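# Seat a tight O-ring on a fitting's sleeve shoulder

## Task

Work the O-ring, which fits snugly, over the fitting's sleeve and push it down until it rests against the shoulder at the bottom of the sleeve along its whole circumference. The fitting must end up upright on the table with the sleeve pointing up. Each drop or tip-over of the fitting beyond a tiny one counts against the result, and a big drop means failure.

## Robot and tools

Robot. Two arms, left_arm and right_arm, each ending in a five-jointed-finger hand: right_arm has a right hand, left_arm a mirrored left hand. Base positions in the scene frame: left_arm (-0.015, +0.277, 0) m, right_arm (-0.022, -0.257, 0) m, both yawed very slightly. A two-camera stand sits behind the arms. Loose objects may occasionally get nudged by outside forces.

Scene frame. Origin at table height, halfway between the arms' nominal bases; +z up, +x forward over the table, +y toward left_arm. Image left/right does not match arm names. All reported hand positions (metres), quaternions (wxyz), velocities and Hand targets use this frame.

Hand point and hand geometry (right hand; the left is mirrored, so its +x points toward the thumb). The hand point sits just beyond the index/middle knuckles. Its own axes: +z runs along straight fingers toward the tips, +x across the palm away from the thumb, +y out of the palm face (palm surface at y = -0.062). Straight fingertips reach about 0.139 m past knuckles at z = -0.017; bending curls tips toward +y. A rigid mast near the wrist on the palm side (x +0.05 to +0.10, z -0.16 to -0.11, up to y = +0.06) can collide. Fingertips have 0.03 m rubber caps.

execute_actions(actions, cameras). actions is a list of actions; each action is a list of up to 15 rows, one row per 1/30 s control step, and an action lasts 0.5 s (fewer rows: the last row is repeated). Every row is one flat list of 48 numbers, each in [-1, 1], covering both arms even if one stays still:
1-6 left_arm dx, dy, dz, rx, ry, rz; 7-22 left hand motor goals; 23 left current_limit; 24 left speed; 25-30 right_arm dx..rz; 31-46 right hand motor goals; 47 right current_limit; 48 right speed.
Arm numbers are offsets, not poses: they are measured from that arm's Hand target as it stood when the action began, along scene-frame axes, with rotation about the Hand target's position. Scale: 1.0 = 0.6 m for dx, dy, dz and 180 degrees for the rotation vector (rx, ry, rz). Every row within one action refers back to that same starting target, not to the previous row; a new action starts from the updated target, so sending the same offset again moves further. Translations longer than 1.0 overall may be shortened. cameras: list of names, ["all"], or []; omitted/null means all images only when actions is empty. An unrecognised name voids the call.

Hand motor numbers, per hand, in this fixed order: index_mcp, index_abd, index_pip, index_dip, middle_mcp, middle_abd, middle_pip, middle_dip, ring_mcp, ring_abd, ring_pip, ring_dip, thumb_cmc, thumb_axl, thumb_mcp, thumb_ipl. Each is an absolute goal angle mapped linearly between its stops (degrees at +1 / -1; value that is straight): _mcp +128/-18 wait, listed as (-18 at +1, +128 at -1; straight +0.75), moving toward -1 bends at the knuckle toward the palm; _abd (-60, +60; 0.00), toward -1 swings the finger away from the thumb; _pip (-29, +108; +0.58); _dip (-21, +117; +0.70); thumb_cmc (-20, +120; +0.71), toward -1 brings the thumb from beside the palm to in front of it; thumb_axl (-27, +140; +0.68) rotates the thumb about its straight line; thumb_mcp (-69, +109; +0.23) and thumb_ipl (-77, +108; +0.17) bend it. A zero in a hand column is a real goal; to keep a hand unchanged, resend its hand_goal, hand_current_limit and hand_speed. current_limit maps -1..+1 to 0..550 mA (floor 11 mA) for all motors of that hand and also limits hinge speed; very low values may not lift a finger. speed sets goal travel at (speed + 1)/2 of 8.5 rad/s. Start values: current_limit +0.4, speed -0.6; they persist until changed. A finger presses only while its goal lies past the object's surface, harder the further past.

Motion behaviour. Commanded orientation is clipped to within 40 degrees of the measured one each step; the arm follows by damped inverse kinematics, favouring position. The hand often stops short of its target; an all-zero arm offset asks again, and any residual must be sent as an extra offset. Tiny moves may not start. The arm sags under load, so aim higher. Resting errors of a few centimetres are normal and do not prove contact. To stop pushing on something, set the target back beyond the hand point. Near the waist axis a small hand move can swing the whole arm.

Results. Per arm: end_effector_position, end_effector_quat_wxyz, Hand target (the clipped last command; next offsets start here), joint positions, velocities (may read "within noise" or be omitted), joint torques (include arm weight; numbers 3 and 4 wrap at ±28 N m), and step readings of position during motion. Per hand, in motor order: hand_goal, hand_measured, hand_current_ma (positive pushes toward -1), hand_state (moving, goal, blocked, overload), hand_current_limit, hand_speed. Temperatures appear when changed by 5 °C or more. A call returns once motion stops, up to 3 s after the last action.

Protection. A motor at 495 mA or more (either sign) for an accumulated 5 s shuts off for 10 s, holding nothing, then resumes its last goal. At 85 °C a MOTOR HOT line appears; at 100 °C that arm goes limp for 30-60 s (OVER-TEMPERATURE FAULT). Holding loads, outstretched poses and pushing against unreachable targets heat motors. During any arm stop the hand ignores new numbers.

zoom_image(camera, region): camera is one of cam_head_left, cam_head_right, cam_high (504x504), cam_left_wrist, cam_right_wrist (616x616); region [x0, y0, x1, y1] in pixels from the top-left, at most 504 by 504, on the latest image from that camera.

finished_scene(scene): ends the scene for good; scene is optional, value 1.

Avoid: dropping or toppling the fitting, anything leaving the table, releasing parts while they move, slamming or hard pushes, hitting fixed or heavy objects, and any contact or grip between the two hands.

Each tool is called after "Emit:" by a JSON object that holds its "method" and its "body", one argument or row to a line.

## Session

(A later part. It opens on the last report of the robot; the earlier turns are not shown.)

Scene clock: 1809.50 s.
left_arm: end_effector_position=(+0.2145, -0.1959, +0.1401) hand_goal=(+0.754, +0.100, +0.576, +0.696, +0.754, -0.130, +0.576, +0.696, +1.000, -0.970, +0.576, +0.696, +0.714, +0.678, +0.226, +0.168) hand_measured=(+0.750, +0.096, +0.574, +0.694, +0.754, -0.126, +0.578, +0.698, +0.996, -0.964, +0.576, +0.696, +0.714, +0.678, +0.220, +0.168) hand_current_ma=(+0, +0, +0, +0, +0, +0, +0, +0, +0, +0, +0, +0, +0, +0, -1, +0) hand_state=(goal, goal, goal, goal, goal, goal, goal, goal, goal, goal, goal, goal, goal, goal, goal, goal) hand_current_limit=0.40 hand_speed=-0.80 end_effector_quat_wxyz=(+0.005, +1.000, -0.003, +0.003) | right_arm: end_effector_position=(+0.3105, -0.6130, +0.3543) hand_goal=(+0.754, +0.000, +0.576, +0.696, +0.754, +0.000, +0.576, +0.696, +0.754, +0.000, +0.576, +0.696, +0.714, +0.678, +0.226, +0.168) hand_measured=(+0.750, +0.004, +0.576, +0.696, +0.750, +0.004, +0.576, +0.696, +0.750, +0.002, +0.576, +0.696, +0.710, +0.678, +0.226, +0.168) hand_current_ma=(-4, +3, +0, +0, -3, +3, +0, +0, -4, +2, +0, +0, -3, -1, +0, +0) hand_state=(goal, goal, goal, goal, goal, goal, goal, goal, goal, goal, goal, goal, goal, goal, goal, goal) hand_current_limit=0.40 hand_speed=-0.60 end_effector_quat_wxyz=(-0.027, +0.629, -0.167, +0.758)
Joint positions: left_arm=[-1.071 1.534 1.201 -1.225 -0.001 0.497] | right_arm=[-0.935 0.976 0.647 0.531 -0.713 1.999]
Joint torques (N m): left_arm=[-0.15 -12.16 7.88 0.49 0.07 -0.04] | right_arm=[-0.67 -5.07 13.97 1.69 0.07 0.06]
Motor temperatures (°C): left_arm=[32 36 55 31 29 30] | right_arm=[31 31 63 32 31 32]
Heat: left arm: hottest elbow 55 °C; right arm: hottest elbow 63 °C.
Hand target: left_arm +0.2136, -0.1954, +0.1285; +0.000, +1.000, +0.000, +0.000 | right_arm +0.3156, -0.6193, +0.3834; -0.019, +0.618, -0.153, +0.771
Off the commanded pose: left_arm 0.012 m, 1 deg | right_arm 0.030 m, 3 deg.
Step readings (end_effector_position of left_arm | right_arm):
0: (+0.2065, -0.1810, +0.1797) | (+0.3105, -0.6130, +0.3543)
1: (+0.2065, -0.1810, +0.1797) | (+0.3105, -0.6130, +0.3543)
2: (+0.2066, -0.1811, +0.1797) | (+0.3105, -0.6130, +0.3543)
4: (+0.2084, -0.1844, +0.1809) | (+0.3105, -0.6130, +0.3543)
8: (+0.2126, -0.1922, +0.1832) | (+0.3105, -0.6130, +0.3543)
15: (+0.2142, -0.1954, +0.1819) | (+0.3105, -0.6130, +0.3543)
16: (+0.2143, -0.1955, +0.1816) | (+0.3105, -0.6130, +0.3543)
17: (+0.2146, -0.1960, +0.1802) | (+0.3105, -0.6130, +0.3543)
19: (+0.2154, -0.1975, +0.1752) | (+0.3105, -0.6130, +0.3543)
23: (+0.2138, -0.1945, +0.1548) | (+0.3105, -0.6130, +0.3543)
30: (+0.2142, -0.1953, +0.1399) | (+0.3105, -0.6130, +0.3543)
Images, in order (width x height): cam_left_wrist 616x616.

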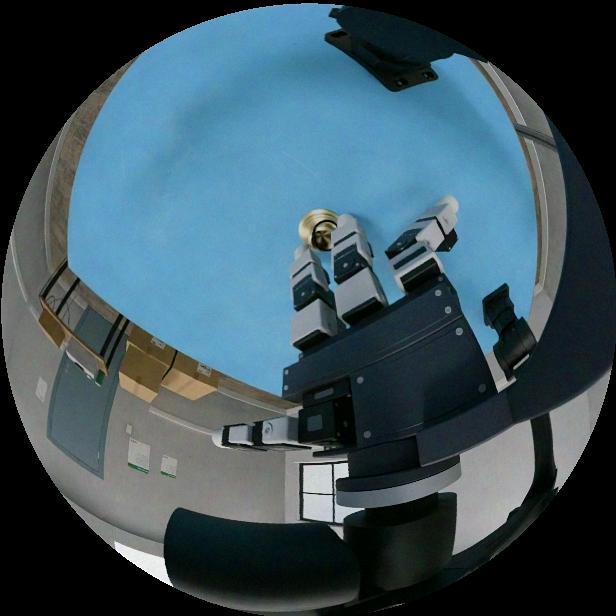

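Emit:
{"method": "execute_actions", "body": {
  "actions": [
    [[0,0.0,0,0,0,0,0.754,0.05,0.576,0.696,0.754,-0.05,0.576,0.696,1.0,-0.97,0.576,0.696,0.714,0.678,0.226,0.168,0.4,-0.9,0,0,0,0,0,0,0.754,0,0.576,0.696,0.754,0,0.576,0.696,0.754,0,0.576,0.696,0.714,0.678,0.226,0.168,0.4,-0.6]]
  ],
  "cameras": ["cam_left_wrist"]
}}

Emit:
{"method": "zoom_image", "body": {
  "camera": "cam_left_wrist",
  "region": [270, 190, 370, 290]
}}

Scene clock: 1815.00 s.
left_arm: end_effector_position=(+0.2145, -0.1959, +0.1401) hand_goal=(+0.754, +0.050, +0.576, +0.696, +0.754, -0.050, +0.576, +0.696, +1.000, -0.970, +0.576, +0.696, +0.714, +0.678, +0.226, +0.168) hand_measured=(+0.752, +0.066, +0.574, +0.694, +0.754, -0.084, +0.578, +0.698, +0.996, -0.964, +0.576, +0.696, +0.714, +0.678, +0.220, +0.168) hand_current_ma=(+0, +3, +0, +0, +0, -15, +0, +0, +0, +0, +0, +0, +0, +0, -1, +0) hand_state=(goal, goal, goal, goal, goal, blocked, goal, goal, goal, goal, goal, goal, goal, goal, goal, goal) hand_current_limit=0.40 hand_speed=-0.90 end_effector_quat_wxyz=(+0.005, +1.000, -0.003, +0.003) | right_arm: end_effector_position=(+0.3105, -0.6130, +0.3543) hand_goal=(+0.754, +0.000, +0.576, +0.696, +0.754, +0.000, +0.576, +0.696, +0.754, +0.000, +0.576, +0.696, +0.714, +0.678, +0.226, +0.168) hand_measured=(+0.750, +0.004, +0.576, +0.696, +0.750, +0.004, +0.576, +0.696, +0.750, +0.002, +0.576, +0.696, +0.710, +0.678, +0.226, +0.168) hand_current_ma=(-4, +3, +0, +0, -3, +3, +0, +0, -4, +2, +0, +0, -3, -1, +0, +0) hand_state=(goal, goal, goal, goal, goal, goal, goal, goal, goal, goal, goal, goal, goal, goal, goal, goal) hand_current_limit=0.40 hand_speed=-0.60 end_effector_quat_wxyz=(-0.027, +0.629, -0.167, +0.758)
Joint positions: left_arm=[-1.071 1.534 1.201 -1.225 -0.001 0.497] | right_arm=[-0.935 0.976 0.647 0.531 -0.713 1.999]
Joint torques (N m): left_arm=[-0.15 -12.4 7.83 0.58 0.09 -0.07] | right_arm=[-0.67 -5.07 13.97 1.7 0.07 0.06]
Motor temperatures (°C): left_arm=[32 37 54 31 29 30] | right_arm=[31 31 63 32 31 32]
Heat: left arm: hottest elbow 54 °C; right arm: hottest elbow 63 °C.
Hand target: left_arm +0.2136, -0.1954, +0.1285; +0.000, +1.000, +0.000, +0.000 | right_arm +0.3156, -0.6193, +0.3834; -0.019, +0.618, -0.153, +0.771
Off the commanded pose: left_arm 0.012 m, 1 deg | right_arm 0.030 m, 3 deg.
Step readings (end_effector_position of left_arm | right_arm):
0: (+0.2145, -0.1959, +0.1401) | (+0.3105, -0.6130, +0.3543)
1: (+0.2145, -0.1959, +0.1401) | (+0.3105, -0.6130, +0.3543)
2: (+0.2145, -0.1959, +0.1401) | (+0.3105, -0.6130, +0.3543)
4: (+0.2145, -0.1959, +0.1401) | (+0.3105, -0.6130, +0.3543)
8: (+0.2145, -0.1959, +0.1401) | (+0.3105, -0.6130, +0.3543)
15: (+0.2145, -0.1959, +0.1401) | (+0.3105, -0.6130, +0.3543)
Images, in order (width x height): cam_left_wrist 616x616.

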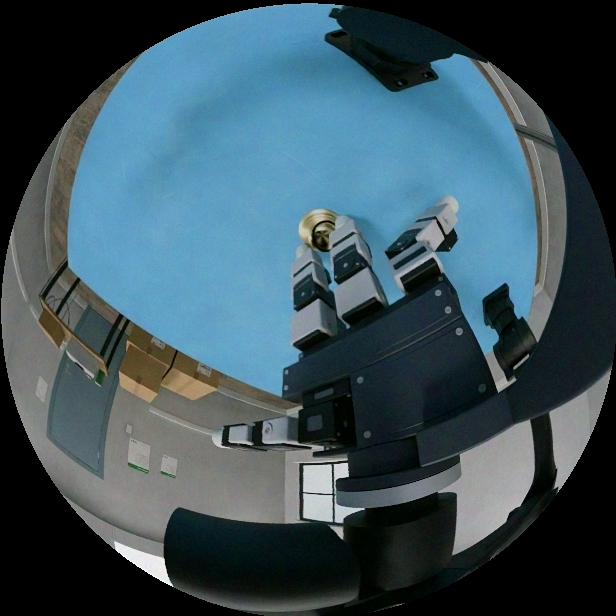

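Scaled by 5.040 from the camera's 616x616 image, which has a finer 880x880 frame.

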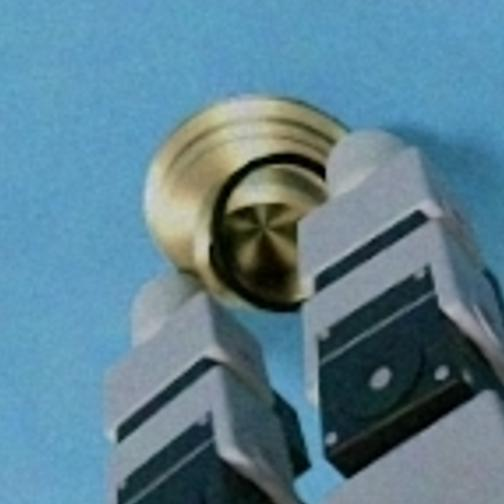

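Emit:
{"method": "execute_actions", "body": {
  "actions": [
    [[0,0.0,0.0,0,0,0,0.754,0.1,0.576,0.696,0.754,-0.13,0.576,0.696,1.0,-0.97,0.576,0.696,0.714,0.678,0.226,0.168,0.4,-0.8,0,0,0,0,0,0,0.754,0,0.576,0.696,0.754,0,0.576,0.696,0.754,0,0.576,0.696,0.714,0.678,0.226,0.168,0.4,-0.6]],
    [[0,0.0,0.07,0,0,0,0.754,0.1,0.576,0.696,0.754,-0.13,0.576,0.696,1.0,-0.97,0.576,0.696,0.714,0.678,0.226,0.168,0.4,-0.8,0,0,0,0,0,0,0.754,0,0.576,0.696,0.754,0,0.576,0.696,0.754,0,0.576,0.696,0.714,0.678,0.226,0.168,0.4,-0.6]],
    [[0,0.0,-0.062,0,0,0,0.754,0.1,0.576,0.696,0.754,-0.13,0.576,0.696,1.0,-0.97,0.576,0.696,0.714,0.678,0.226,0.168,0.4,-0.8,0,0,0,0,0,0,0.754,0,0.576,0.696,0.754,0,0.576,0.696,0.754,0,0.576,0.696,0.714,0.678,0.226,0.168,0.4,-0.6]]
  ],
  "cameras": ["cam_left_wrist"]
}}

Emit:
{"method": "zoom_image", "body": {
  "camera": "cam_left_wrist",
  "region": [270, 190, 370, 290]
}}

Scene clock: 1838.93 s.
left_arm: end_effector_position=(+0.2130, -0.1931, +0.1453) hand_goal=(+0.754, +0.100, +0.576, +0.696, +0.754, -0.130, +0.576, +0.696, +1.000, -0.970, +0.576, +0.696, +0.714, +0.678, +0.226, +0.168) hand_measured=(+0.750, +0.102, +0.574, +0.694, +0.754, -0.126, +0.578, +0.698, +0.996, -0.964, +0.576, +0.696, +0.714, +0.678, +0.220, +0.168) hand_current_ma=(+0, +0, +0, +0, +0, +0, +0, +0, +0, +0, +0, +0, +0, +0, -1, +0) hand_state=(goal, goal, goal, goal, goal, goal, goal, goal, goal, goal, goal, goal, goal, goal, goal, goal) hand_current_limit=0.40 hand_speed=-0.80 end_effector_quat_wxyz=(+0.005, +1.000, -0.003, +0.003) | right_arm: end_effector_position=(+0.3105, -0.6130, +0.3543) hand_goal=(+0.754, +0.000, +0.576, +0.696, +0.754, +0.000, +0.576, +0.696, +0.754, +0.000, +0.576, +0.696, +0.714, +0.678, +0.226, +0.168) hand_measured=(+0.750, +0.004, +0.576, +0.696, +0.750, +0.004, +0.576, +0.696, +0.750, +0.002, +0.576, +0.696, +0.710, +0.678, +0.226, +0.168) hand_current_ma=(-4, +3, +0, +0, -3, +3, +0, +0, -4, +2, +0, +0, -3, -1, +0, +0) hand_state=(goal, goal, goal, goal, goal, goal, goal, goal, goal, goal, goal, goal, goal, goal, goal, goal) hand_current_limit=0.40 hand_speed=-0.60 end_effector_quat_wxyz=(-0.027, +0.629, -0.167, +0.758)
Joint positions: left_arm=[-1.071 1.521 1.201 -1.237 -0.001 0.497] | right_arm=[-0.935 0.976 0.647 0.531 -0.713 1.999]
Joint torques (N m): left_arm=[0.03 -11.46 8.44 0.62 0.09 -0.07] | right_arm=[-0.67 -5.07 13.97 1.69 0.07 0.06]
Motor temperatures (°C): left_arm=[32 38 51 31 29 30] | right_arm=[31 31 63 32 31 32]
Heat: left arm: hottest elbow 51 °C; right arm: hottest elbow 63 °C.
Hand target: left_arm +0.2136, -0.1954, +0.1333; +0.000, +1.000, +0.000, +0.000 | right_arm +0.3156, -0.6193, +0.3834; -0.019, +0.618, -0.153, +0.771
Off the commanded pose: left_arm 0.012 m, 1 deg | right_arm 0.030 m, 3 deg.
Step readings (end_effector_position of left_arm | right_arm):
0: (+0.2145, -0.1959, +0.1401) | (+0.3105, -0.6130, +0.3543)
1: (+0.2145, -0.1959, +0.1401) | (+0.3105, -0.6130, +0.3543)
2: (+0.2145, -0.1959, +0.1401) | (+0.3105, -0.6130, +0.3543)
4: (+0.2145, -0.1959, +0.1401) | (+0.3105, -0.6130, +0.3543)
8: (+0.2145, -0.1959, +0.1401) | (+0.3105, -0.6130, +0.3543)
15: (+0.2145, -0.1959, +0.1401) | (+0.3105, -0.6130, +0.3543)
16: (+0.2145, -0.1959, +0.1401) | (+0.3105, -0.6130, +0.3543)
17: (+0.2143, -0.1955, +0.1399) | (+0.3105, -0.6130, +0.3543)
19: (+0.2121, -0.1915, +0.1388) | (+0.3105, -0.6130, +0.3543)
23: (+0.2071, -0.1821, +0.1384) | (+0.3105, -0.6130, +0.3543)
30: (+0.2050, -0.1781, +0.1419) | (+0.3105, -0.6130, +0.3543)
31: (+0.2050, -0.1780, +0.1421) | (+0.3105, -0.6130, +0.3543)
32: (+0.2051, -0.1783, +0.1422) | (+0.3105, -0.6130, +0.3543)
34: (+0.2068, -0.1815, +0.1433) | (+0.3105, -0.6130, +0.3543)
38: (+0.2113, -0.1899, +0.1464) | (+0.3105, -0.6130, +0.3543)
45: (+0.2129, -0.1928, +0.1456) | (+0.3105, -0.6130, +0.3543)
Images, in order (width x height): cam_left_wrist 616x616.

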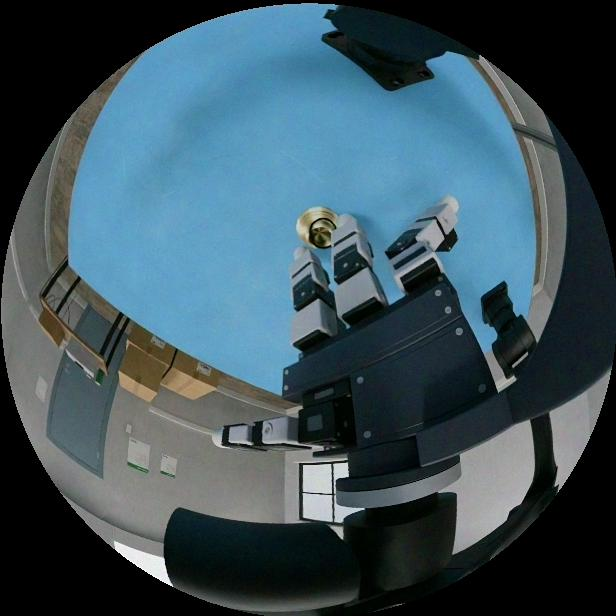

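Scaled by 5.040 from the camera's 616x616 image, which has a finer 880x880 frame.

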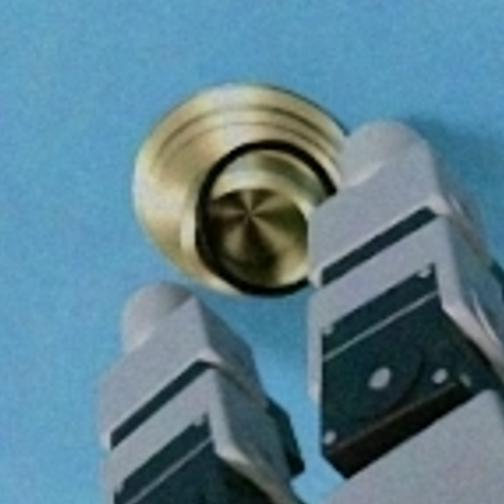

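Emit:
{"method": "execute_actions", "body": {
  "actions": [
    [[0,0.0,0,0,0,0,0.754,0.03,0.576,0.696,0.754,-0.02,0.576,0.696,1.0,-0.97,0.576,0.696,0.714,0.678,0.226,0.168,0.4,-0.9,0,0,0,0,0,0,0.754,0,0.576,0.696,0.754,0,0.576,0.696,0.754,0,0.576,0.696,0.714,0.678,0.226,0.168,0.4,-0.6]]
  ],
  "cameras": ["cam_left_wrist"]
}}

Emit:
{"method": "zoom_image", "body": {
  "camera": "cam_left_wrist",
  "region": [270, 190, 370, 290]
}}

Scene clock: 1851.07 s.
left_arm: end_effector_position=(+0.2132, -0.1932, +0.1454) hand_goal=(+0.754, +0.030, +0.576, +0.696, +0.754, -0.020, +0.576, +0.696, +1.000, -0.970, +0.576, +0.696, +0.714, +0.678, +0.226, +0.168) hand_measured=(+0.750, +0.042, +0.574, +0.694, +0.754, -0.040, +0.578, +0.698, +0.996, -0.964, +0.576, +0.696, +0.714, +0.678, +0.220, +0.168) hand_current_ma=(+0, +2, +0, +0, +0, -5, +0, +0, +0, +0, +0, +0, +0, +0, -1, +0) hand_state=(goal, goal, goal, goal, goal, goal, goal, goal, goal, goal, goal, goal, goal, goal, goal, goal) hand_current_limit=0.40 hand_speed=-0.90 end_effector_quat_wxyz=(+0.006, +1.000, -0.003, +0.004) | right_arm: end_effector_position=(+0.3105, -0.6130, +0.3543) hand_goal=(+0.754, +0.000, +0.576, +0.696, +0.754, +0.000, +0.576, +0.696, +0.754, +0.000, +0.576, +0.696, +0.714, +0.678, +0.226, +0.168) hand_measured=(+0.750, +0.004, +0.576, +0.696, +0.750, +0.004, +0.576, +0.696, +0.750, +0.002, +0.576, +0.696, +0.710, +0.678, +0.226, +0.168) hand_current_ma=(-4, +3, +0, +0, -3, +3, +0, +0, -4, +2, +0, +0, -3, -1, +0, +0) hand_state=(goal, goal, goal, goal, goal, goal, goal, goal, goal, goal, goal, goal, goal, goal, goal, goal) hand_current_limit=0.40 hand_speed=-0.60 end_effector_quat_wxyz=(-0.027, +0.629, -0.167, +0.758)
Joint positions: left_arm=[-1.071 1.521 1.201 -1.237 -0.001 0.497] | right_arm=[-0.935 0.976 0.647 0.531 -0.713 1.999]
Joint torques (N m): left_arm=[-0.26 -11.46 8.44 0.38 0.08 -0.07] | right_arm=[-0.62 -5.01 13.96 1.69 0.07 0.06]
Motor temperatures (°C): left_arm=[32 37 51 31 29 30] | right_arm=[31 31 63 32 31 32]
Heat: left arm: hottest elbow 51 °C; right arm: hottest elbow 63 °C.
Hand target: left_arm +0.2136, -0.1954, +0.1333; +0.000, +1.000, +0.000, +0.000 | right_arm +0.3156, -0.6193, +0.3834; -0.019, +0.618, -0.153, +0.771
Off the commanded pose: left_arm 0.012 m, 1 deg | right_arm 0.030 m, 3 deg.
Step readings (end_effector_position of left_arm | right_arm):
0: (+0.2130, -0.1931, +0.1453) | (+0.3105, -0.6130, +0.3543)
1: (+0.2130, -0.1931, +0.1453) | (+0.3105, -0.6130, +0.3543)
2: (+0.2130, -0.1931, +0.1453) | (+0.3105, -0.6130, +0.3543)
4: (+0.2130, -0.1931, +0.1453) | (+0.3105, -0.6130, +0.3543)
8: (+0.2132, -0.1932, +0.1454) | (+0.3105, -0.6130, +0.3543)
15: (+0.2132, -0.1932, +0.1454) | (+0.3105, -0.6130, +0.3543)
Images, in order (width x height): cam_left_wrist 616x616.

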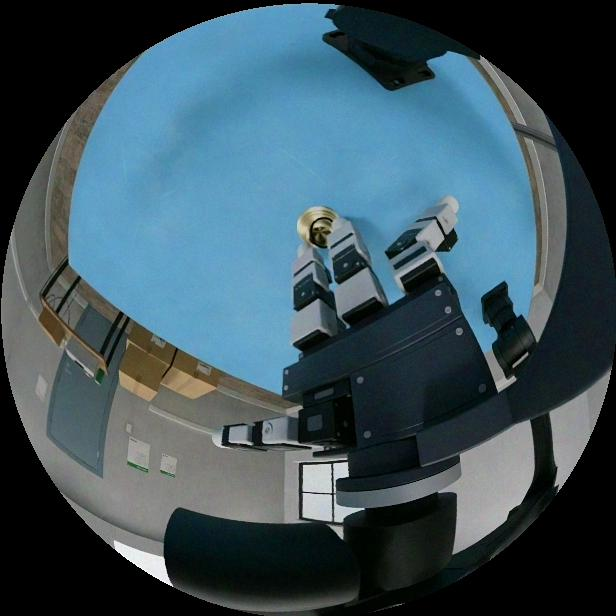

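Scaled by 5.040 from the camera's 616x616 image, which has a finer 880x880 frame.

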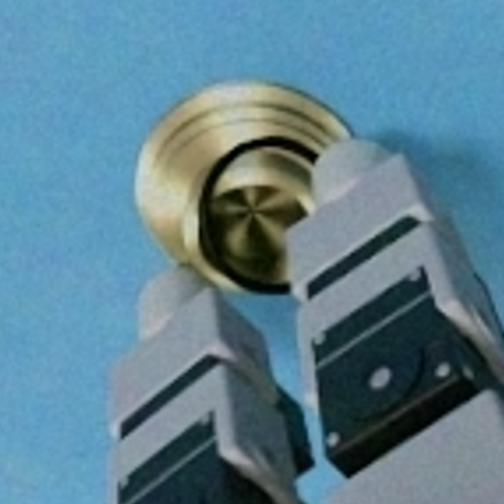

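Emit:
{"method": "execute_actions", "body": {
  "actions": [],
  "cameras": ["cam_left_wrist", "cam_head_left"]
}}

Emit:
{"method": "zoom_image", "body": {
  "camera": "cam_left_wrist",
  "region": [270, 190, 370, 290]
}}

Scene clock: 1870.37 s.
left_arm: end_effector_position=(+0.2132, -0.1932, +0.1454) hand_goal=(+0.754, +0.030, +0.576, +0.696, +0.754, -0.020, +0.576, +0.696, +1.000, -0.970, +0.576, +0.696, +0.714, +0.678, +0.226, +0.168) hand_measured=(+0.750, +0.042, +0.574, +0.694, +0.754, -0.040, +0.578, +0.698, +0.996, -0.964, +0.576, +0.696, +0.714, +0.678, +0.220, +0.168) hand_current_ma=(+0, +2, +0, +0, +0, -5, +0, +0, +0, +0, +0, +0, +0, +0, -1, +0) hand_state=(goal, goal, goal, goal, goal, goal, goal, goal, goal, goal, goal, goal, goal, goal, goal, goal) hand_current_limit=0.40 hand_speed=-0.90 end_effector_quat_wxyz=(+0.006, +1.000, -0.003, +0.004) | right_arm: end_effector_position=(+0.3105, -0.6130, +0.3543) hand_goal=(+0.754, +0.000, +0.576, +0.696, +0.754, +0.000, +0.576, +0.696, +0.754, +0.000, +0.576, +0.696, +0.714, +0.678, +0.226, +0.168) hand_measured=(+0.750, +0.004, +0.576, +0.696, +0.750, +0.004, +0.576, +0.696, +0.750, +0.002, +0.576, +0.696, +0.710, +0.678, +0.226, +0.168) hand_current_ma=(-4, +3, +0, +0, -3, +3, +0, +0, -4, +2, +0, +0, -3, -1, +0, +0) hand_state=(goal, goal, goal, goal, goal, goal, goal, goal, goal, goal, goal, goal, goal, goal, goal, goal) hand_current_limit=0.40 hand_speed=-0.60 end_effector_quat_wxyz=(-0.027, +0.629, -0.167, +0.758)
Joint positions: left_arm=[-1.071 1.521 1.201 -1.237 -0.001 0.497] | right_arm=[-0.935 0.976 0.647 0.531 -0.713 1.999]
Joint velocities: within noise
Joint torques (N m): left_arm=[-0.09 -11.52 8.4 0.62 0.08 -0.07] | right_arm=[-0.67 -5.07 13.97 1.69 0.07 0.05]
Motor temperatures (°C): left_arm=[32 36 50 31 29 30] | right_arm=[31 31 64 32 31 32]
Heat: left arm: hottest elbow 50 °C; right arm: hottest elbow 64 °C.
Hand target: left_arm +0.2136, -0.1954, +0.1333; +0.000, +1.000, +0.000, +0.000 | right_arm +0.3156, -0.6193, +0.3834; -0.019, +0.618, -0.153, +0.771
Off the commanded pose: left_arm 0.012 m, 1 deg | right_arm 0.030 m, 3 deg.
Images, in order (width x height): cam_head_left 504x504, cam_left_wrist 616x616.

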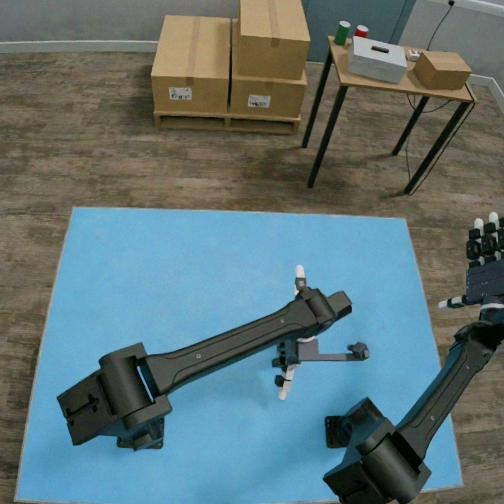

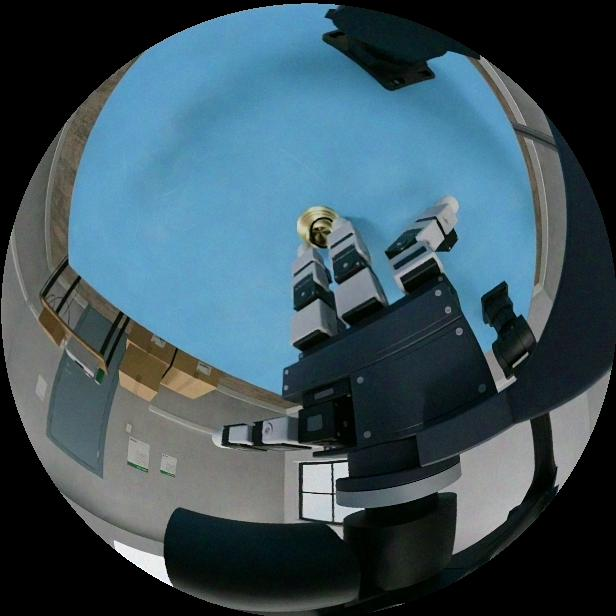

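Scaled by 5.040 from the camera's 616x616 image, which has a finer 880x880 frame.

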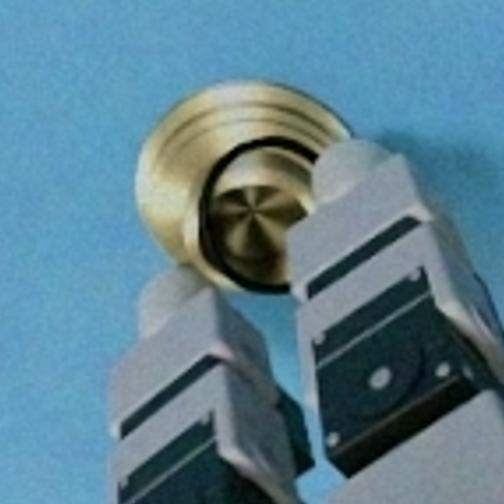

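Emit:
{"method": "zoom_image", "body": {
  "camera": "cam_left_wrist",
  "region": [295, 205, 345, 255]
}}

Scaled by 10.080 from the camera's 616x616 image, which has a finer 880x880 frame.

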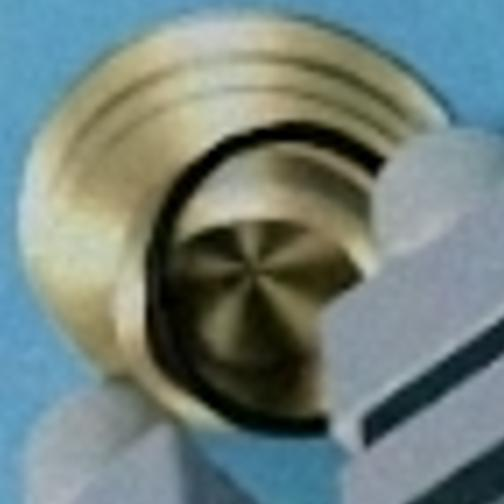

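Emit:
{"method": "execute_actions", "body": {
  "actions": [
    [[0,0,0,0,0,0,0.754,0.08,0.576,0.696,0.754,-0.08,0.576,0.696,1.0,-0.97,0.576,0.696,0.714,0.678,0.226,0.168,0.4,-0.9,0,0,0,0,0,0,0.754,0,0.576,0.696,0.754,0,0.576,0.696,0.754,0,0.576,0.696,0.714,0.678,0.226,0.168,0.4,-0.6]],
    [[0,0,0,0,0,0,0.754,0.12,0.576,0.696,0.754,-0.12,0.576,0.696,1.0,-0.97,0.576,0.696,0.714,0.678,0.226,0.168,0.4,-0.9,0,0,0,0,0,0,0.754,0,0.576,0.696,0.754,0,0.576,0.696,0.754,0,0.576,0.696,0.714,0.678,0.226,0.168,0.4,-0.6]],
    [[0,0,0.03,0,0,0,0.754,0.12,0.576,0.696,0.754,-0.12,0.576,0.696,1.0,-0.97,0.576,0.696,0.714,0.678,0.226,0.168,0.4,-0.9,0,0,0,0,0,0,0.754,0,0.576,0.696,0.754,0,0.576,0.696,0.754,0,0.576,0.696,0.714,0.678,0.226,0.168,0.4,-0.6]],
    [[0,0,0.03,0,0,0,0.754,0.12,0.576,0.696,0.754,-0.12,0.576,0.696,1.0,-0.97,0.576,0.696,0.714,0.678,0.226,0.168,0.4,-0.9,0,0,0,0,0,0,0.754,0,0.576,0.696,0.754,0,0.576,0.696,0.754,0,0.576,0.696,0.714,0.678,0.226,0.168,0.4,-0.6]],
    [[0,0,0.03,0,0,0,0.754,0.12,0.576,0.696,0.754,-0.12,0.576,0.696,1.0,-0.97,0.576,0.696,0.714,0.678,0.226,0.168,0.4,-0.9,0,0,0,0,0,0,0.754,0,0.576,0.696,0.754,0,0.576,0.696,0.754,0,0.576,0.696,0.714,0.678,0.226,0.168,0.4,-0.6]]
  ],
  "cameras": ["cam_left_wrist"]
}}

Emit:
{"method": "zoom_image", "body": {
  "camera": "cam_left_wrist",
  "region": [270, 190, 370, 290]
}}

Scene clock: 1973.20 s.
left_arm: end_effector_position=(+0.2064, -0.1806, +0.1639) hand_goal=(+0.754, +0.120, +0.576, +0.696, +0.754, -0.120, +0.576, +0.696, +1.000, -0.970, +0.576, +0.696, +0.714, +0.678, +0.226, +0.168) hand_measured=(+0.752, +0.116, +0.574, +0.694, +0.754, -0.116, +0.578, +0.698, +0.996, -0.964, +0.576, +0.696, +0.714, +0.678, +0.220, +0.168) hand_current_ma=(+0, +0, +0, +0, +0, +0, +0, +0, +0, +0, +0, +0, +0, +0, -1, +0) hand_state=(goal, goal, goal, goal, goal, goal, goal, goal, goal, goal, goal, goal, goal, goal, goal, goal) hand_current_limit=0.40 hand_speed=-0.90 end_effector_quat_wxyz=(-0.018, +1.000, -0.003, -0.009) | right_arm: end_effector_position=(+0.3105, -0.6130, +0.3543) hand_goal=(+0.754, +0.000, +0.576, +0.696, +0.754, +0.000, +0.576, +0.696, +0.754, +0.000, +0.576, +0.696, +0.714, +0.678, +0.226, +0.168) hand_measured=(+0.750, +0.004, +0.576, +0.696, +0.750, +0.004, +0.576, +0.696, +0.750, +0.002, +0.576, +0.696, +0.710, +0.678, +0.226, +0.168) hand_current_ma=(-4, +3, +0, +0, -3, +3, +0, +0, -4, +2, +0, +0, -3, -1, +0, +0) hand_state=(goal, goal, goal, goal, goal, goal, goal, goal, goal, goal, goal, goal, goal, goal, goal, goal) hand_current_limit=0.40 hand_speed=-0.60 end_effector_quat_wxyz=(-0.027, +0.629, -0.167, +0.758)
Joint positions: left_arm=[-1.071 1.502 1.242 -1.351 -0.001 0.497] | right_arm=[-0.935 0.976 0.647 0.531 -0.713 1.999]
Joint torques (N m): left_arm=[-0.09 -13.1 13.07 -0.64 0.08 -0.06] | right_arm=[-0.67 -5.01 13.97 1.7 0.07 0.06]
Motor temperatures (°C): left_arm=[32 36 49 31 29 30] | right_arm=[31 31 64 32 31 32]
Heat: left arm: hottest elbow 49 °C; right arm: hottest elbow 64 °C.
Hand target: left_arm +0.2137, -0.1954, +0.1876; +0.000, +1.000, +0.000, +0.000 | right_arm +0.3156, -0.6193, +0.3834; -0.019, +0.618, -0.153, +0.771
Off the commanded pose: left_arm 0.029 m, 2 deg | right_arm 0.030 m, 3 deg.
Step readings (end_effector_position of left_arm | right_arm):
0: (+0.2132, -0.1932, +0.1454) | (+0.3105, -0.6130, +0.3543)
1: (+0.2132, -0.1932, +0.1454) | (+0.3105, -0.6130, +0.3543)
2: (+0.2132, -0.1932, +0.1454) | (+0.3105, -0.6130, +0.3543)
4: (+0.2131, -0.1932, +0.1454) | (+0.3105, -0.6130, +0.3543)
8: (+0.2131, -0.1932, +0.1454) | (+0.3105, -0.6130, +0.3543)
15: (+0.2131, -0.1932, +0.1454) | (+0.3105, -0.6130, +0.3543)
16: (+0.2131, -0.1932, +0.1454) | (+0.3105, -0.6130, +0.3543)
17: (+0.2131, -0.1932, +0.1454) | (+0.3105, -0.6130, +0.3543)
19: (+0.2131, -0.1932, +0.1454) | (+0.3105, -0.6130, +0.3543)
23: (+0.2131, -0.1932, +0.1454) | (+0.3105, -0.6130, +0.3543)
30: (+0.2131, -0.1932, +0.1454) | (+0.3105, -0.6130, +0.3543)
31: (+0.2131, -0.1932, +0.1454) | (+0.3105, -0.6130, +0.3543)
32: (+0.2131, -0.1932, +0.1454) | (+0.3105, -0.6130, +0.3543)
34: (+0.2129, -0.1929, +0.1453) | (+0.3105, -0.6130, +0.3543)
38: (+0.2115, -0.1902, +0.1442) | (+0.3105, -0.6130, +0.3543)
45: (+0.2107, -0.1888, +0.1437) | (+0.3105, -0.6130, +0.3543)
46: (+0.2107, -0.1888, +0.1436) | (+0.3105, -0.6130, +0.3543)
47: (+0.2102, -0.1878, +0.1433) | (+0.3105, -0.6130, +0.3543)
49: (+0.2086, -0.1849, +0.1422) | (+0.3105, -0.6130, +0.3543)
53: (+0.2061, -0.1802, +0.1406) | (+0.3105, -0.6130, +0.3543)
60: (+0.2053, -0.1786, +0.1402) | (+0.3105, -0.6130, +0.3543)
61: (+0.2052, -0.1784, +0.1402) | (+0.3105, -0.6130, +0.3543)
62: (+0.2050, -0.1781, +0.1410) | (+0.3105, -0.6130, +0.3543)
64: (+0.2045, -0.1771, +0.1432) | (+0.3105, -0.6130, +0.3543)
68: (+0.2052, -0.1784, +0.1536) | (+0.3105, -0.6130, +0.3543)
75: (+0.2065, -0.1810, +0.1640) | (+0.3105, -0.6130, +0.3543)
Images, in order (width x height): cam_left_wrist 616x616.

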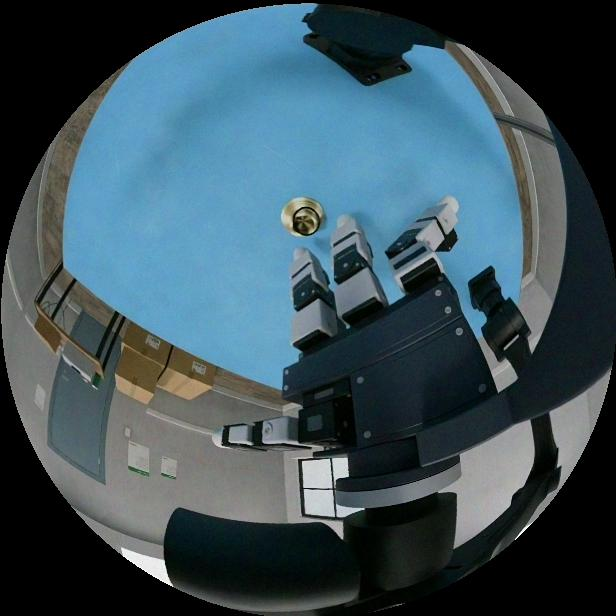

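Scaled by 5.040 from the camera's 616x616 image, which has a finer 880x880 frame.

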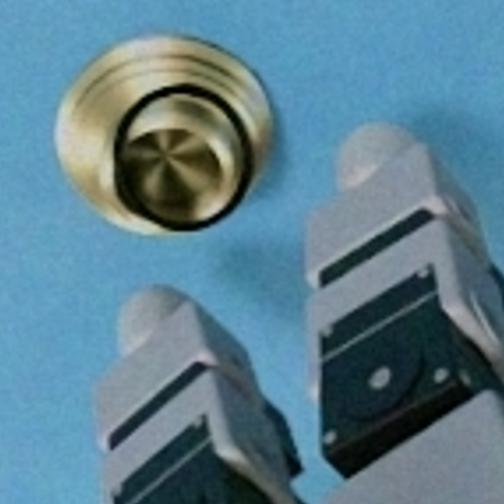

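Emit:
{"method": "zoom_image", "body": {
  "camera": "cam_left_wrist",
  "region": [280, 195, 325, 240]
}}

Scaled by 11.200 from the camera's 616x616 image, which has a finer 880x880 frame.

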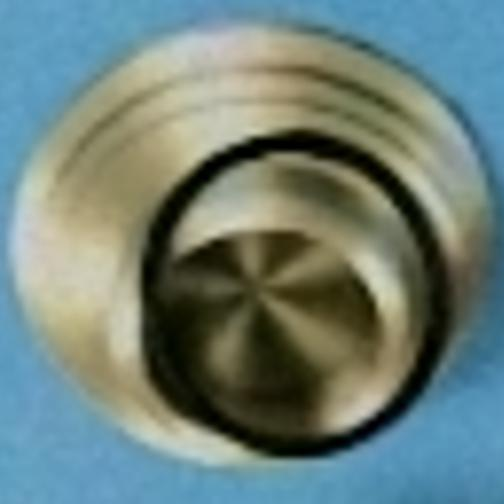

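Emit:
{"method": "execute_actions", "body": {
  "actions": [
    [[0,0,0.035,0,0,0,0.754,-0.2,0.576,0.696,0.754,-0.14,0.576,0.696,1.0,-0.97,0.576,0.696,0.714,0.678,0.226,0.168,0.4,-0.9,0,0,0,0,0,0,0.754,0,0.576,0.696,0.754,0,0.576,0.696,0.754,0,0.576,0.696,0.714,0.678,0.226,0.168,0.4,-0.6]],
    [[0,0,0,0,0,0,0.754,-0.2,0.576,0.696,0.754,-0.14,0.576,0.696,1.0,-0.97,0.576,0.696,0.714,0.678,0.226,0.168,0.4,-0.9,0,0,0,0,0,0,0.754,0,0.576,0.696,0.754,0,0.576,0.696,0.754,0,0.576,0.696,0.714,0.678,0.226,0.168,0.4,-0.6]],
    [[0,0,-0.03,0,0,0,0.754,-0.2,0.576,0.696,0.754,-0.14,0.576,0.696,1.0,-0.97,0.576,0.696,0.714,0.678,0.226,0.168,0.4,-0.9,0,0,0,0,0,0,0.754,0,0.576,0.696,0.754,0,0.576,0.696,0.754,0,0.576,0.696,0.714,0.678,0.226,0.168,0.4,-0.6]],
    [[0,0,-0.03,0,0,0,0.754,-0.2,0.576,0.696,0.754,-0.14,0.576,0.696,1.0,-0.97,0.576,0.696,0.714,0.678,0.226,0.168,0.4,-0.9,0,0,0,0,0,0,0.754,0,0.576,0.696,0.754,0,0.576,0.696,0.754,0,0.576,0.696,0.714,0.678,0.226,0.168,0.4,-0.6]]
  ],
  "cameras": ["cam_left_wrist"]
}}

Emit:
{"method": "zoom_image", "body": {
  "camera": "cam_left_wrist",
  "region": [270, 190, 370, 290]
}}

Scene clock: 2017.07 s.
left_arm: end_effector_position=(+0.2142, -0.1954, +0.1878) hand_goal=(+0.754, -0.200, +0.576, +0.696, +0.754, -0.140, +0.576, +0.696, +1.000, -0.970, +0.576, +0.696, +0.714, +0.678, +0.226, +0.168) hand_measured=(+0.752, -0.196, +0.574, +0.694, +0.754, -0.136, +0.578, +0.698, +0.996, -0.964, +0.576, +0.696, +0.714, +0.678, +0.220, +0.168) hand_current_ma=(+0, +0, +0, +0, +0, +0, +0, +0, +0, +0, +0, +0, +0, +0, -1, +0) hand_state=(goal, goal, goal, goal, goal, goal, goal, goal, goal, goal, goal, goal, goal, goal, goal, goal) hand_current_limit=0.40 hand_speed=-0.90 end_effector_quat_wxyz=(+0.009, +1.000, -0.003, +0.005) | right_arm: end_effector_position=(+0.3105, -0.6130, +0.3543) hand_goal=(+0.754, +0.000, +0.576, +0.696, +0.754, +0.000, +0.576, +0.696, +0.754, +0.000, +0.576, +0.696, +0.714, +0.678, +0.226, +0.168) hand_measured=(+0.750, +0.004, +0.576, +0.696, +0.750, +0.004, +0.576, +0.696, +0.750, +0.002, +0.576, +0.696, +0.710, +0.678, +0.226, +0.168) hand_current_ma=(-4, +3, +0, +0, -3, +3, +0, +0, -4, +2, +0, +0, -3, -1, +0, +0) hand_state=(goal, goal, goal, goal, goal, goal, goal, goal, goal, goal, goal, goal, goal, goal, goal, goal) hand_current_limit=0.40 hand_speed=-0.60 end_effector_quat_wxyz=(-0.027, +0.629, -0.167, +0.758)
Joint positions: left_arm=[-1.071 1.494 1.284 -1.34 -0.001 0.497] | right_arm=[-0.935 0.976 0.647 0.531 -0.713 1.999]
Joint torques (N m): left_arm=[-0.21 -11.75 7.95 0.54 0.07 -0.04] | right_arm=[-0.67 -5.07 13.97 1.7 0.07 0.05]
Motor temperatures (°C): left_arm=[32 37 56 31 29 30] | right_arm=[31 31 64 32 31 32]
Heat: left arm: hottest elbow 56 °C; right arm: hottest elbow 64 °C.
Hand target: left_arm +0.2136, -0.1954, +0.1723; +0.000, +1.000, +0.000, +0.000 | right_arm +0.3156, -0.6193, +0.3834; -0.019, +0.618, -0.153, +0.771
Off the commanded pose: left_arm 0.016 m, 1 deg | right_arm 0.030 m, 3 deg.
Step readings (end_effector_position of left_arm | right_arm):
0: (+0.2064, -0.1806, +0.1639) | (+0.3105, -0.6130, +0.3543)
1: (+0.2063, -0.1805, +0.1639) | (+0.3105, -0.6130, +0.3543)
2: (+0.2060, -0.1800, +0.1644) | (+0.3105, -0.6130, +0.3543)
4: (+0.2052, -0.1785, +0.1661) | (+0.3105, -0.6130, +0.3543)
8: (+0.2058, -0.1796, +0.1747) | (+0.3105, -0.6130, +0.3543)
15: (+0.2068, -0.1814, +0.1825) | (+0.3105, -0.6130, +0.3543)
16: (+0.2067, -0.1813, +0.1825) | (+0.3105, -0.6130, +0.3543)
17: (+0.2067, -0.1813, +0.1825) | (+0.3105, -0.6130, +0.3543)
19: (+0.2066, -0.1811, +0.1824) | (+0.3105, -0.6130, +0.3543)
23: (+0.2066, -0.1810, +0.1824) | (+0.3105, -0.6130, +0.3543)
30: (+0.2066, -0.1810, +0.1824) | (+0.3105, -0.6130, +0.3543)
31: (+0.2066, -0.1810, +0.1824) | (+0.3105, -0.6130, +0.3543)
32: (+0.2066, -0.1810, +0.1824) | (+0.3105, -0.6130, +0.3543)
34: (+0.2067, -0.1813, +0.1825) | (+0.3105, -0.6130, +0.3543)
38: (+0.2081, -0.1839, +0.1834) | (+0.3105, -0.6130, +0.3543)
45: (+0.2088, -0.1852, +0.1839) | (+0.3105, -0.6130, +0.3543)
46: (+0.2089, -0.1853, +0.1839) | (+0.3105, -0.6130, +0.3543)
47: (+0.2093, -0.1861, +0.1842) | (+0.3105, -0.6130, +0.3543)
49: (+0.2109, -0.1892, +0.1853) | (+0.3105, -0.6130, +0.3543)
53: (+0.2135, -0.1940, +0.1872) | (+0.3105, -0.6130, +0.3543)
60: (+0.2142, -0.1953, +0.1878) | (+0.3105, -0.6130, +0.3543)
Images, in order (width x height): cam_left_wrist 616x616.

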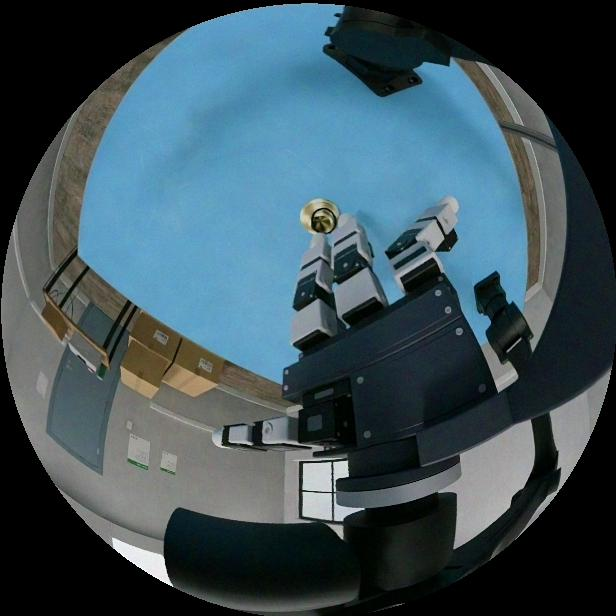

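Scaled by 5.040 from the camera's 616x616 image, which has a finer 880x880 frame.

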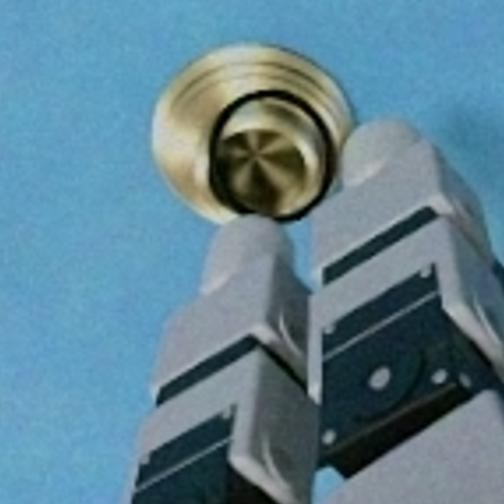

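Emit:
{"method": "execute_actions", "body": {
  "actions": [
    [[0,0,-0.0333,0,0,0,0.754,-0.2,0.576,0.696,0.754,-0.14,0.576,0.696,1.0,-0.97,0.576,0.696,0.714,0.678,0.226,0.168,0.4,-0.9,0,0,0,0,0,0,0.754,0,0.576,0.696,0.754,0,0.576,0.696,0.754,0,0.576,0.696,0.714,0.678,0.226,0.168,0.4,-0.6]],
    [[0,0,-0.013,0,0,0,0.754,-0.2,0.576,0.696,0.754,-0.14,0.576,0.696,1.0,-0.97,0.576,0.696,0.714,0.678,0.226,0.168,0.4,-0.9,0,0,0,0,0,0,0.754,0,0.576,0.696,0.754,0,0.576,0.696,0.754,0,0.576,0.696,0.714,0.678,0.226,0.168,0.4,-0.6]]
  ],
  "cameras": ["cam_left_wrist"]
}}

Emit:
{"method": "zoom_image", "body": {
  "camera": "cam_left_wrist",
  "region": [270, 190, 370, 290]
}}

Scene clock: 2026.53 s.
left_arm: end_effector_position=(+0.2150, -0.1967, +0.1627) hand_goal=(+0.754, -0.200, +0.576, +0.696, +0.754, -0.140, +0.576, +0.696, +1.000, -0.970, +0.576, +0.696, +0.714, +0.678, +0.226, +0.168) hand_measured=(+0.752, -0.196, +0.574, +0.694, +0.754, -0.136, +0.578, +0.698, +0.996, -0.964, +0.576, +0.696, +0.714, +0.678, +0.220, +0.168) hand_current_ma=(+0, +0, +0, +0, +0, +0, +0, +0, +0, +0, +0, +0, +0, +0, -1, +0) hand_state=(goal, goal, goal, goal, goal, goal, goal, goal, goal, goal, goal, goal, goal, goal, goal, goal) hand_current_limit=0.40 hand_speed=-0.90 end_effector_quat_wxyz=(+0.011, +1.000, -0.003, +0.006) | right_arm: end_effector_position=(+0.3105, -0.6130, +0.3543) hand_goal=(+0.754, +0.000, +0.576, +0.696, +0.754, +0.000, +0.576, +0.696, +0.754, +0.000, +0.576, +0.696, +0.714, +0.678, +0.226, +0.168) hand_measured=(+0.750, +0.004, +0.576, +0.696, +0.750, +0.004, +0.576, +0.696, +0.750, +0.002, +0.576, +0.696, +0.710, +0.678, +0.226, +0.168) hand_current_ma=(-4, +3, +0, +0, -3, +3, +0, +0, -4, +2, +0, +0, -3, -1, +0, +0) hand_state=(goal, goal, goal, goal, goal, goal, goal, goal, goal, goal, goal, goal, goal, goal, goal, goal) hand_current_limit=0.40 hand_speed=-0.60 end_effector_quat_wxyz=(-0.027, +0.629, -0.167, +0.758)
Joint positions: left_arm=[-1.071 1.511 1.234 -1.268 -0.001 0.497] | right_arm=[-0.935 0.976 0.647 0.531 -0.713 1.999]
Joint torques (N m): left_arm=[-0.32 -11.69 7.53 0.59 0.09 -0.05] | right_arm=[-0.62 -5.07 13.97 1.7 0.07 0.05]
Motor temperatures (°C): left_arm=[32 37 54 31 29 30] | right_arm=[31 31 64 32 31 32]
Heat: left arm: hottest elbow 54 °C; right arm: hottest elbow 64 °C.
Hand target: left_arm +0.2136, -0.1954, +0.1446; +0.000, +1.000, +0.000, +0.000 | right_arm +0.3156, -0.6193, +0.3834; -0.019, +0.618, -0.153, +0.771
Off the commanded pose: left_arm 0.018 m, 1 deg | right_arm 0.030 m, 3 deg.
Step readings (end_effector_position of left_arm | right_arm):
0: (+0.2142, -0.1954, +0.1878) | (+0.3105, -0.6130, +0.3543)
1: (+0.2143, -0.1955, +0.1878) | (+0.3105, -0.6130, +0.3543)
2: (+0.2145, -0.1959, +0.1872) | (+0.3105, -0.6130, +0.3543)
4: (+0.2151, -0.1969, +0.1848) | (+0.3105, -0.6130, +0.3543)
8: (+0.2142, -0.1954, +0.1742) | (+0.3105, -0.6130, +0.3543)
15: (+0.2145, -0.1959, +0.1679) | (+0.3105, -0.6130, +0.3543)
16: (+0.2146, -0.1961, +0.1679) | (+0.3105, -0.6130, +0.3543)
17: (+0.2148, -0.1965, +0.1681) | (+0.3105, -0.6130, +0.3543)
19: (+0.2153, -0.1973, +0.1677) | (+0.3105, -0.6130, +0.3543)
23: (+0.2150, -0.1968, +0.1646) | (+0.3105, -0.6130, +0.3543)
30: (+0.2149, -0.1967, +0.1626) | (+0.3105, -0.6130, +0.3543)
Images, in order (width x height): cam_left_wrist 616x616.

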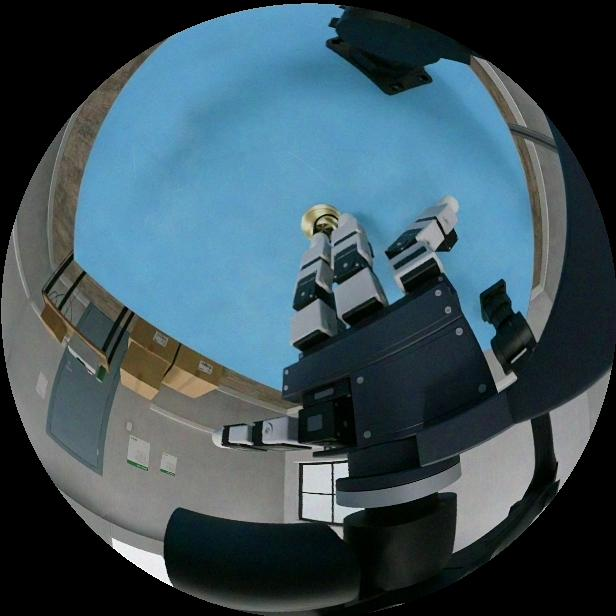

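Scaled by 5.040 from the camera's 616x616 image, which has a finer 880x880 frame.

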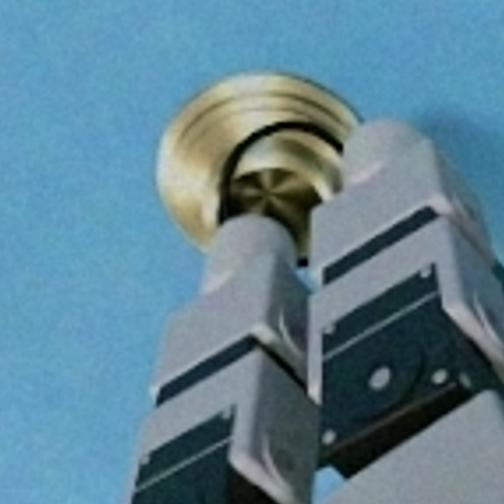

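Emit:
{"method": "execute_actions", "body": {
  "actions": [
    [[0,0,-0.010,0,0,0,0.754,-0.2,0.576,0.696,0.754,-0.14,0.576,0.696,1.0,-0.97,0.576,0.696,0.714,0.678,0.226,0.168,0.4,-0.9,0,0,0,0,0,0,0.754,0,0.576,0.696,0.754,0,0.576,0.696,0.754,0,0.576,0.696,0.714,0.678,0.226,0.168,0.4,-0.6]]
  ],
  "cameras": ["cam_left_wrist"]
}}

Emit:
{"method": "zoom_image", "body": {
  "camera": "cam_left_wrist",
  "region": [270, 190, 370, 290]
}}

Scene clock: 2032.87 s.
left_arm: end_effector_position=(+0.2151, -0.1969, +0.1565) hand_goal=(+0.754, -0.200, +0.576, +0.696, +0.754, -0.140, +0.576, +0.696, +1.000, -0.970, +0.576, +0.696, +0.714, +0.678, +0.226, +0.168) hand_measured=(+0.752, -0.196, +0.574, +0.694, +0.754, -0.136, +0.578, +0.698, +0.996, -0.964, +0.576, +0.696, +0.714, +0.678, +0.220, +0.168) hand_current_ma=(+0, +0, +0, +0, +0, +0, +0, +0, +0, +0, +0, +0, +0, +0, -1, +0) hand_state=(goal, goal, goal, goal, goal, goal, goal, goal, goal, goal, goal, goal, goal, goal, goal, goal) hand_current_limit=0.40 hand_speed=-0.90 end_effector_quat_wxyz=(+0.011, +1.000, -0.003, +0.006) | right_arm: end_effector_position=(+0.3105, -0.6130, +0.3543) hand_goal=(+0.754, +0.000, +0.576, +0.696, +0.754, +0.000, +0.576, +0.696, +0.754, +0.000, +0.576, +0.696, +0.714, +0.678, +0.226, +0.168) hand_measured=(+0.750, +0.004, +0.576, +0.696, +0.750, +0.004, +0.576, +0.696, +0.750, +0.002, +0.576, +0.696, +0.710, +0.678, +0.226, +0.168) hand_current_ma=(-4, +3, +0, +0, -3, +3, +0, +0, -4, +2, +0, +0, -3, -1, +0, +0) hand_state=(goal, goal, goal, goal, goal, goal, goal, goal, goal, goal, goal, goal, goal, goal, goal, goal) hand_current_limit=0.40 hand_speed=-0.60 end_effector_quat_wxyz=(-0.027, +0.629, -0.167, +0.758)
Joint positions: left_arm=[-1.071 1.517 1.223 -1.252 -0.001 0.497] | right_arm=[-0.935 0.976 0.647 0.531 -0.713 1.999]
Joint torques (N m): left_arm=[-0.03 -11.46 7.49 0.58 0.07 -0.06] | right_arm=[-0.67 -5.07 13.97 1.69 0.07 0.06]
Motor temperatures (°C): left_arm=[32 37 53 31 29 30] | right_arm=[31 31 64 32 31 32]
Heat: left arm: hottest elbow 53 °C; right arm: hottest elbow 64 °C.
Hand target: left_arm +0.2136, -0.1954, +0.1385; +0.000, +1.000, +0.000, +0.000 | right_arm +0.3156, -0.6193, +0.3834; -0.019, +0.618, -0.153, +0.771
Off the commanded pose: left_arm 0.018 m, 1 deg | right_arm 0.030 m, 3 deg.
Step readings (end_effector_position of left_arm | right_arm):
0: (+0.2150, -0.1967, +0.1627) | (+0.3105, -0.6130, +0.3543)
1: (+0.2150, -0.1967, +0.1627) | (+0.3105, -0.6130, +0.3543)
2: (+0.2151, -0.1970, +0.1628) | (+0.3105, -0.6130, +0.3543)
4: (+0.2153, -0.1974, +0.1621) | (+0.3105, -0.6130, +0.3543)
8: (+0.2150, -0.1969, +0.1589) | (+0.3105, -0.6130, +0.3543)
15: (+0.2151, -0.1969, +0.1565) | (+0.3105, -0.6130, +0.3543)
Images, in order (width x height): cam_left_wrist 616x616.

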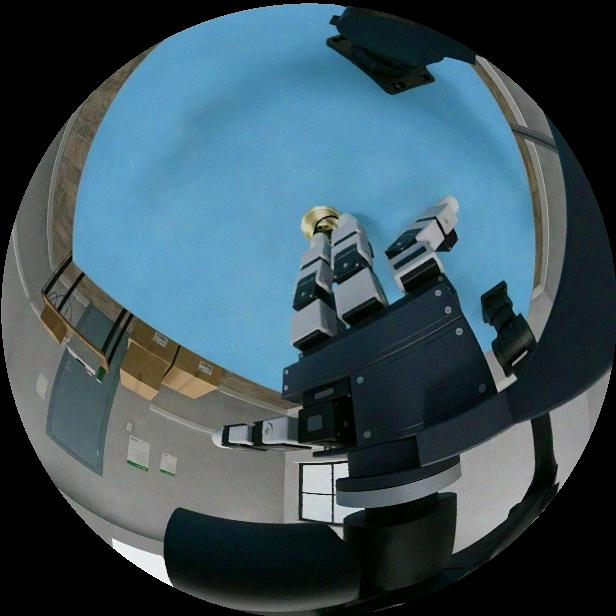

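Scaled by 5.040 from the camera's 616x616 image, which has a finer 880x880 frame.

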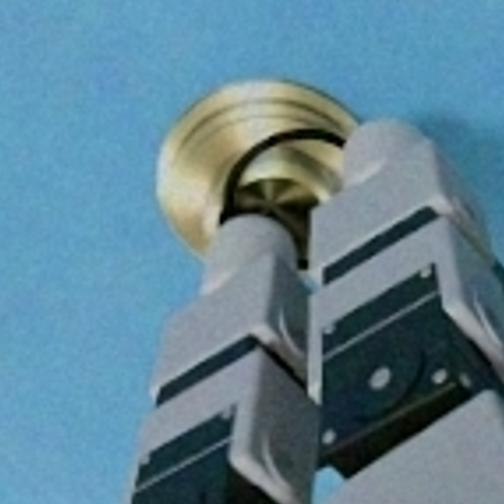

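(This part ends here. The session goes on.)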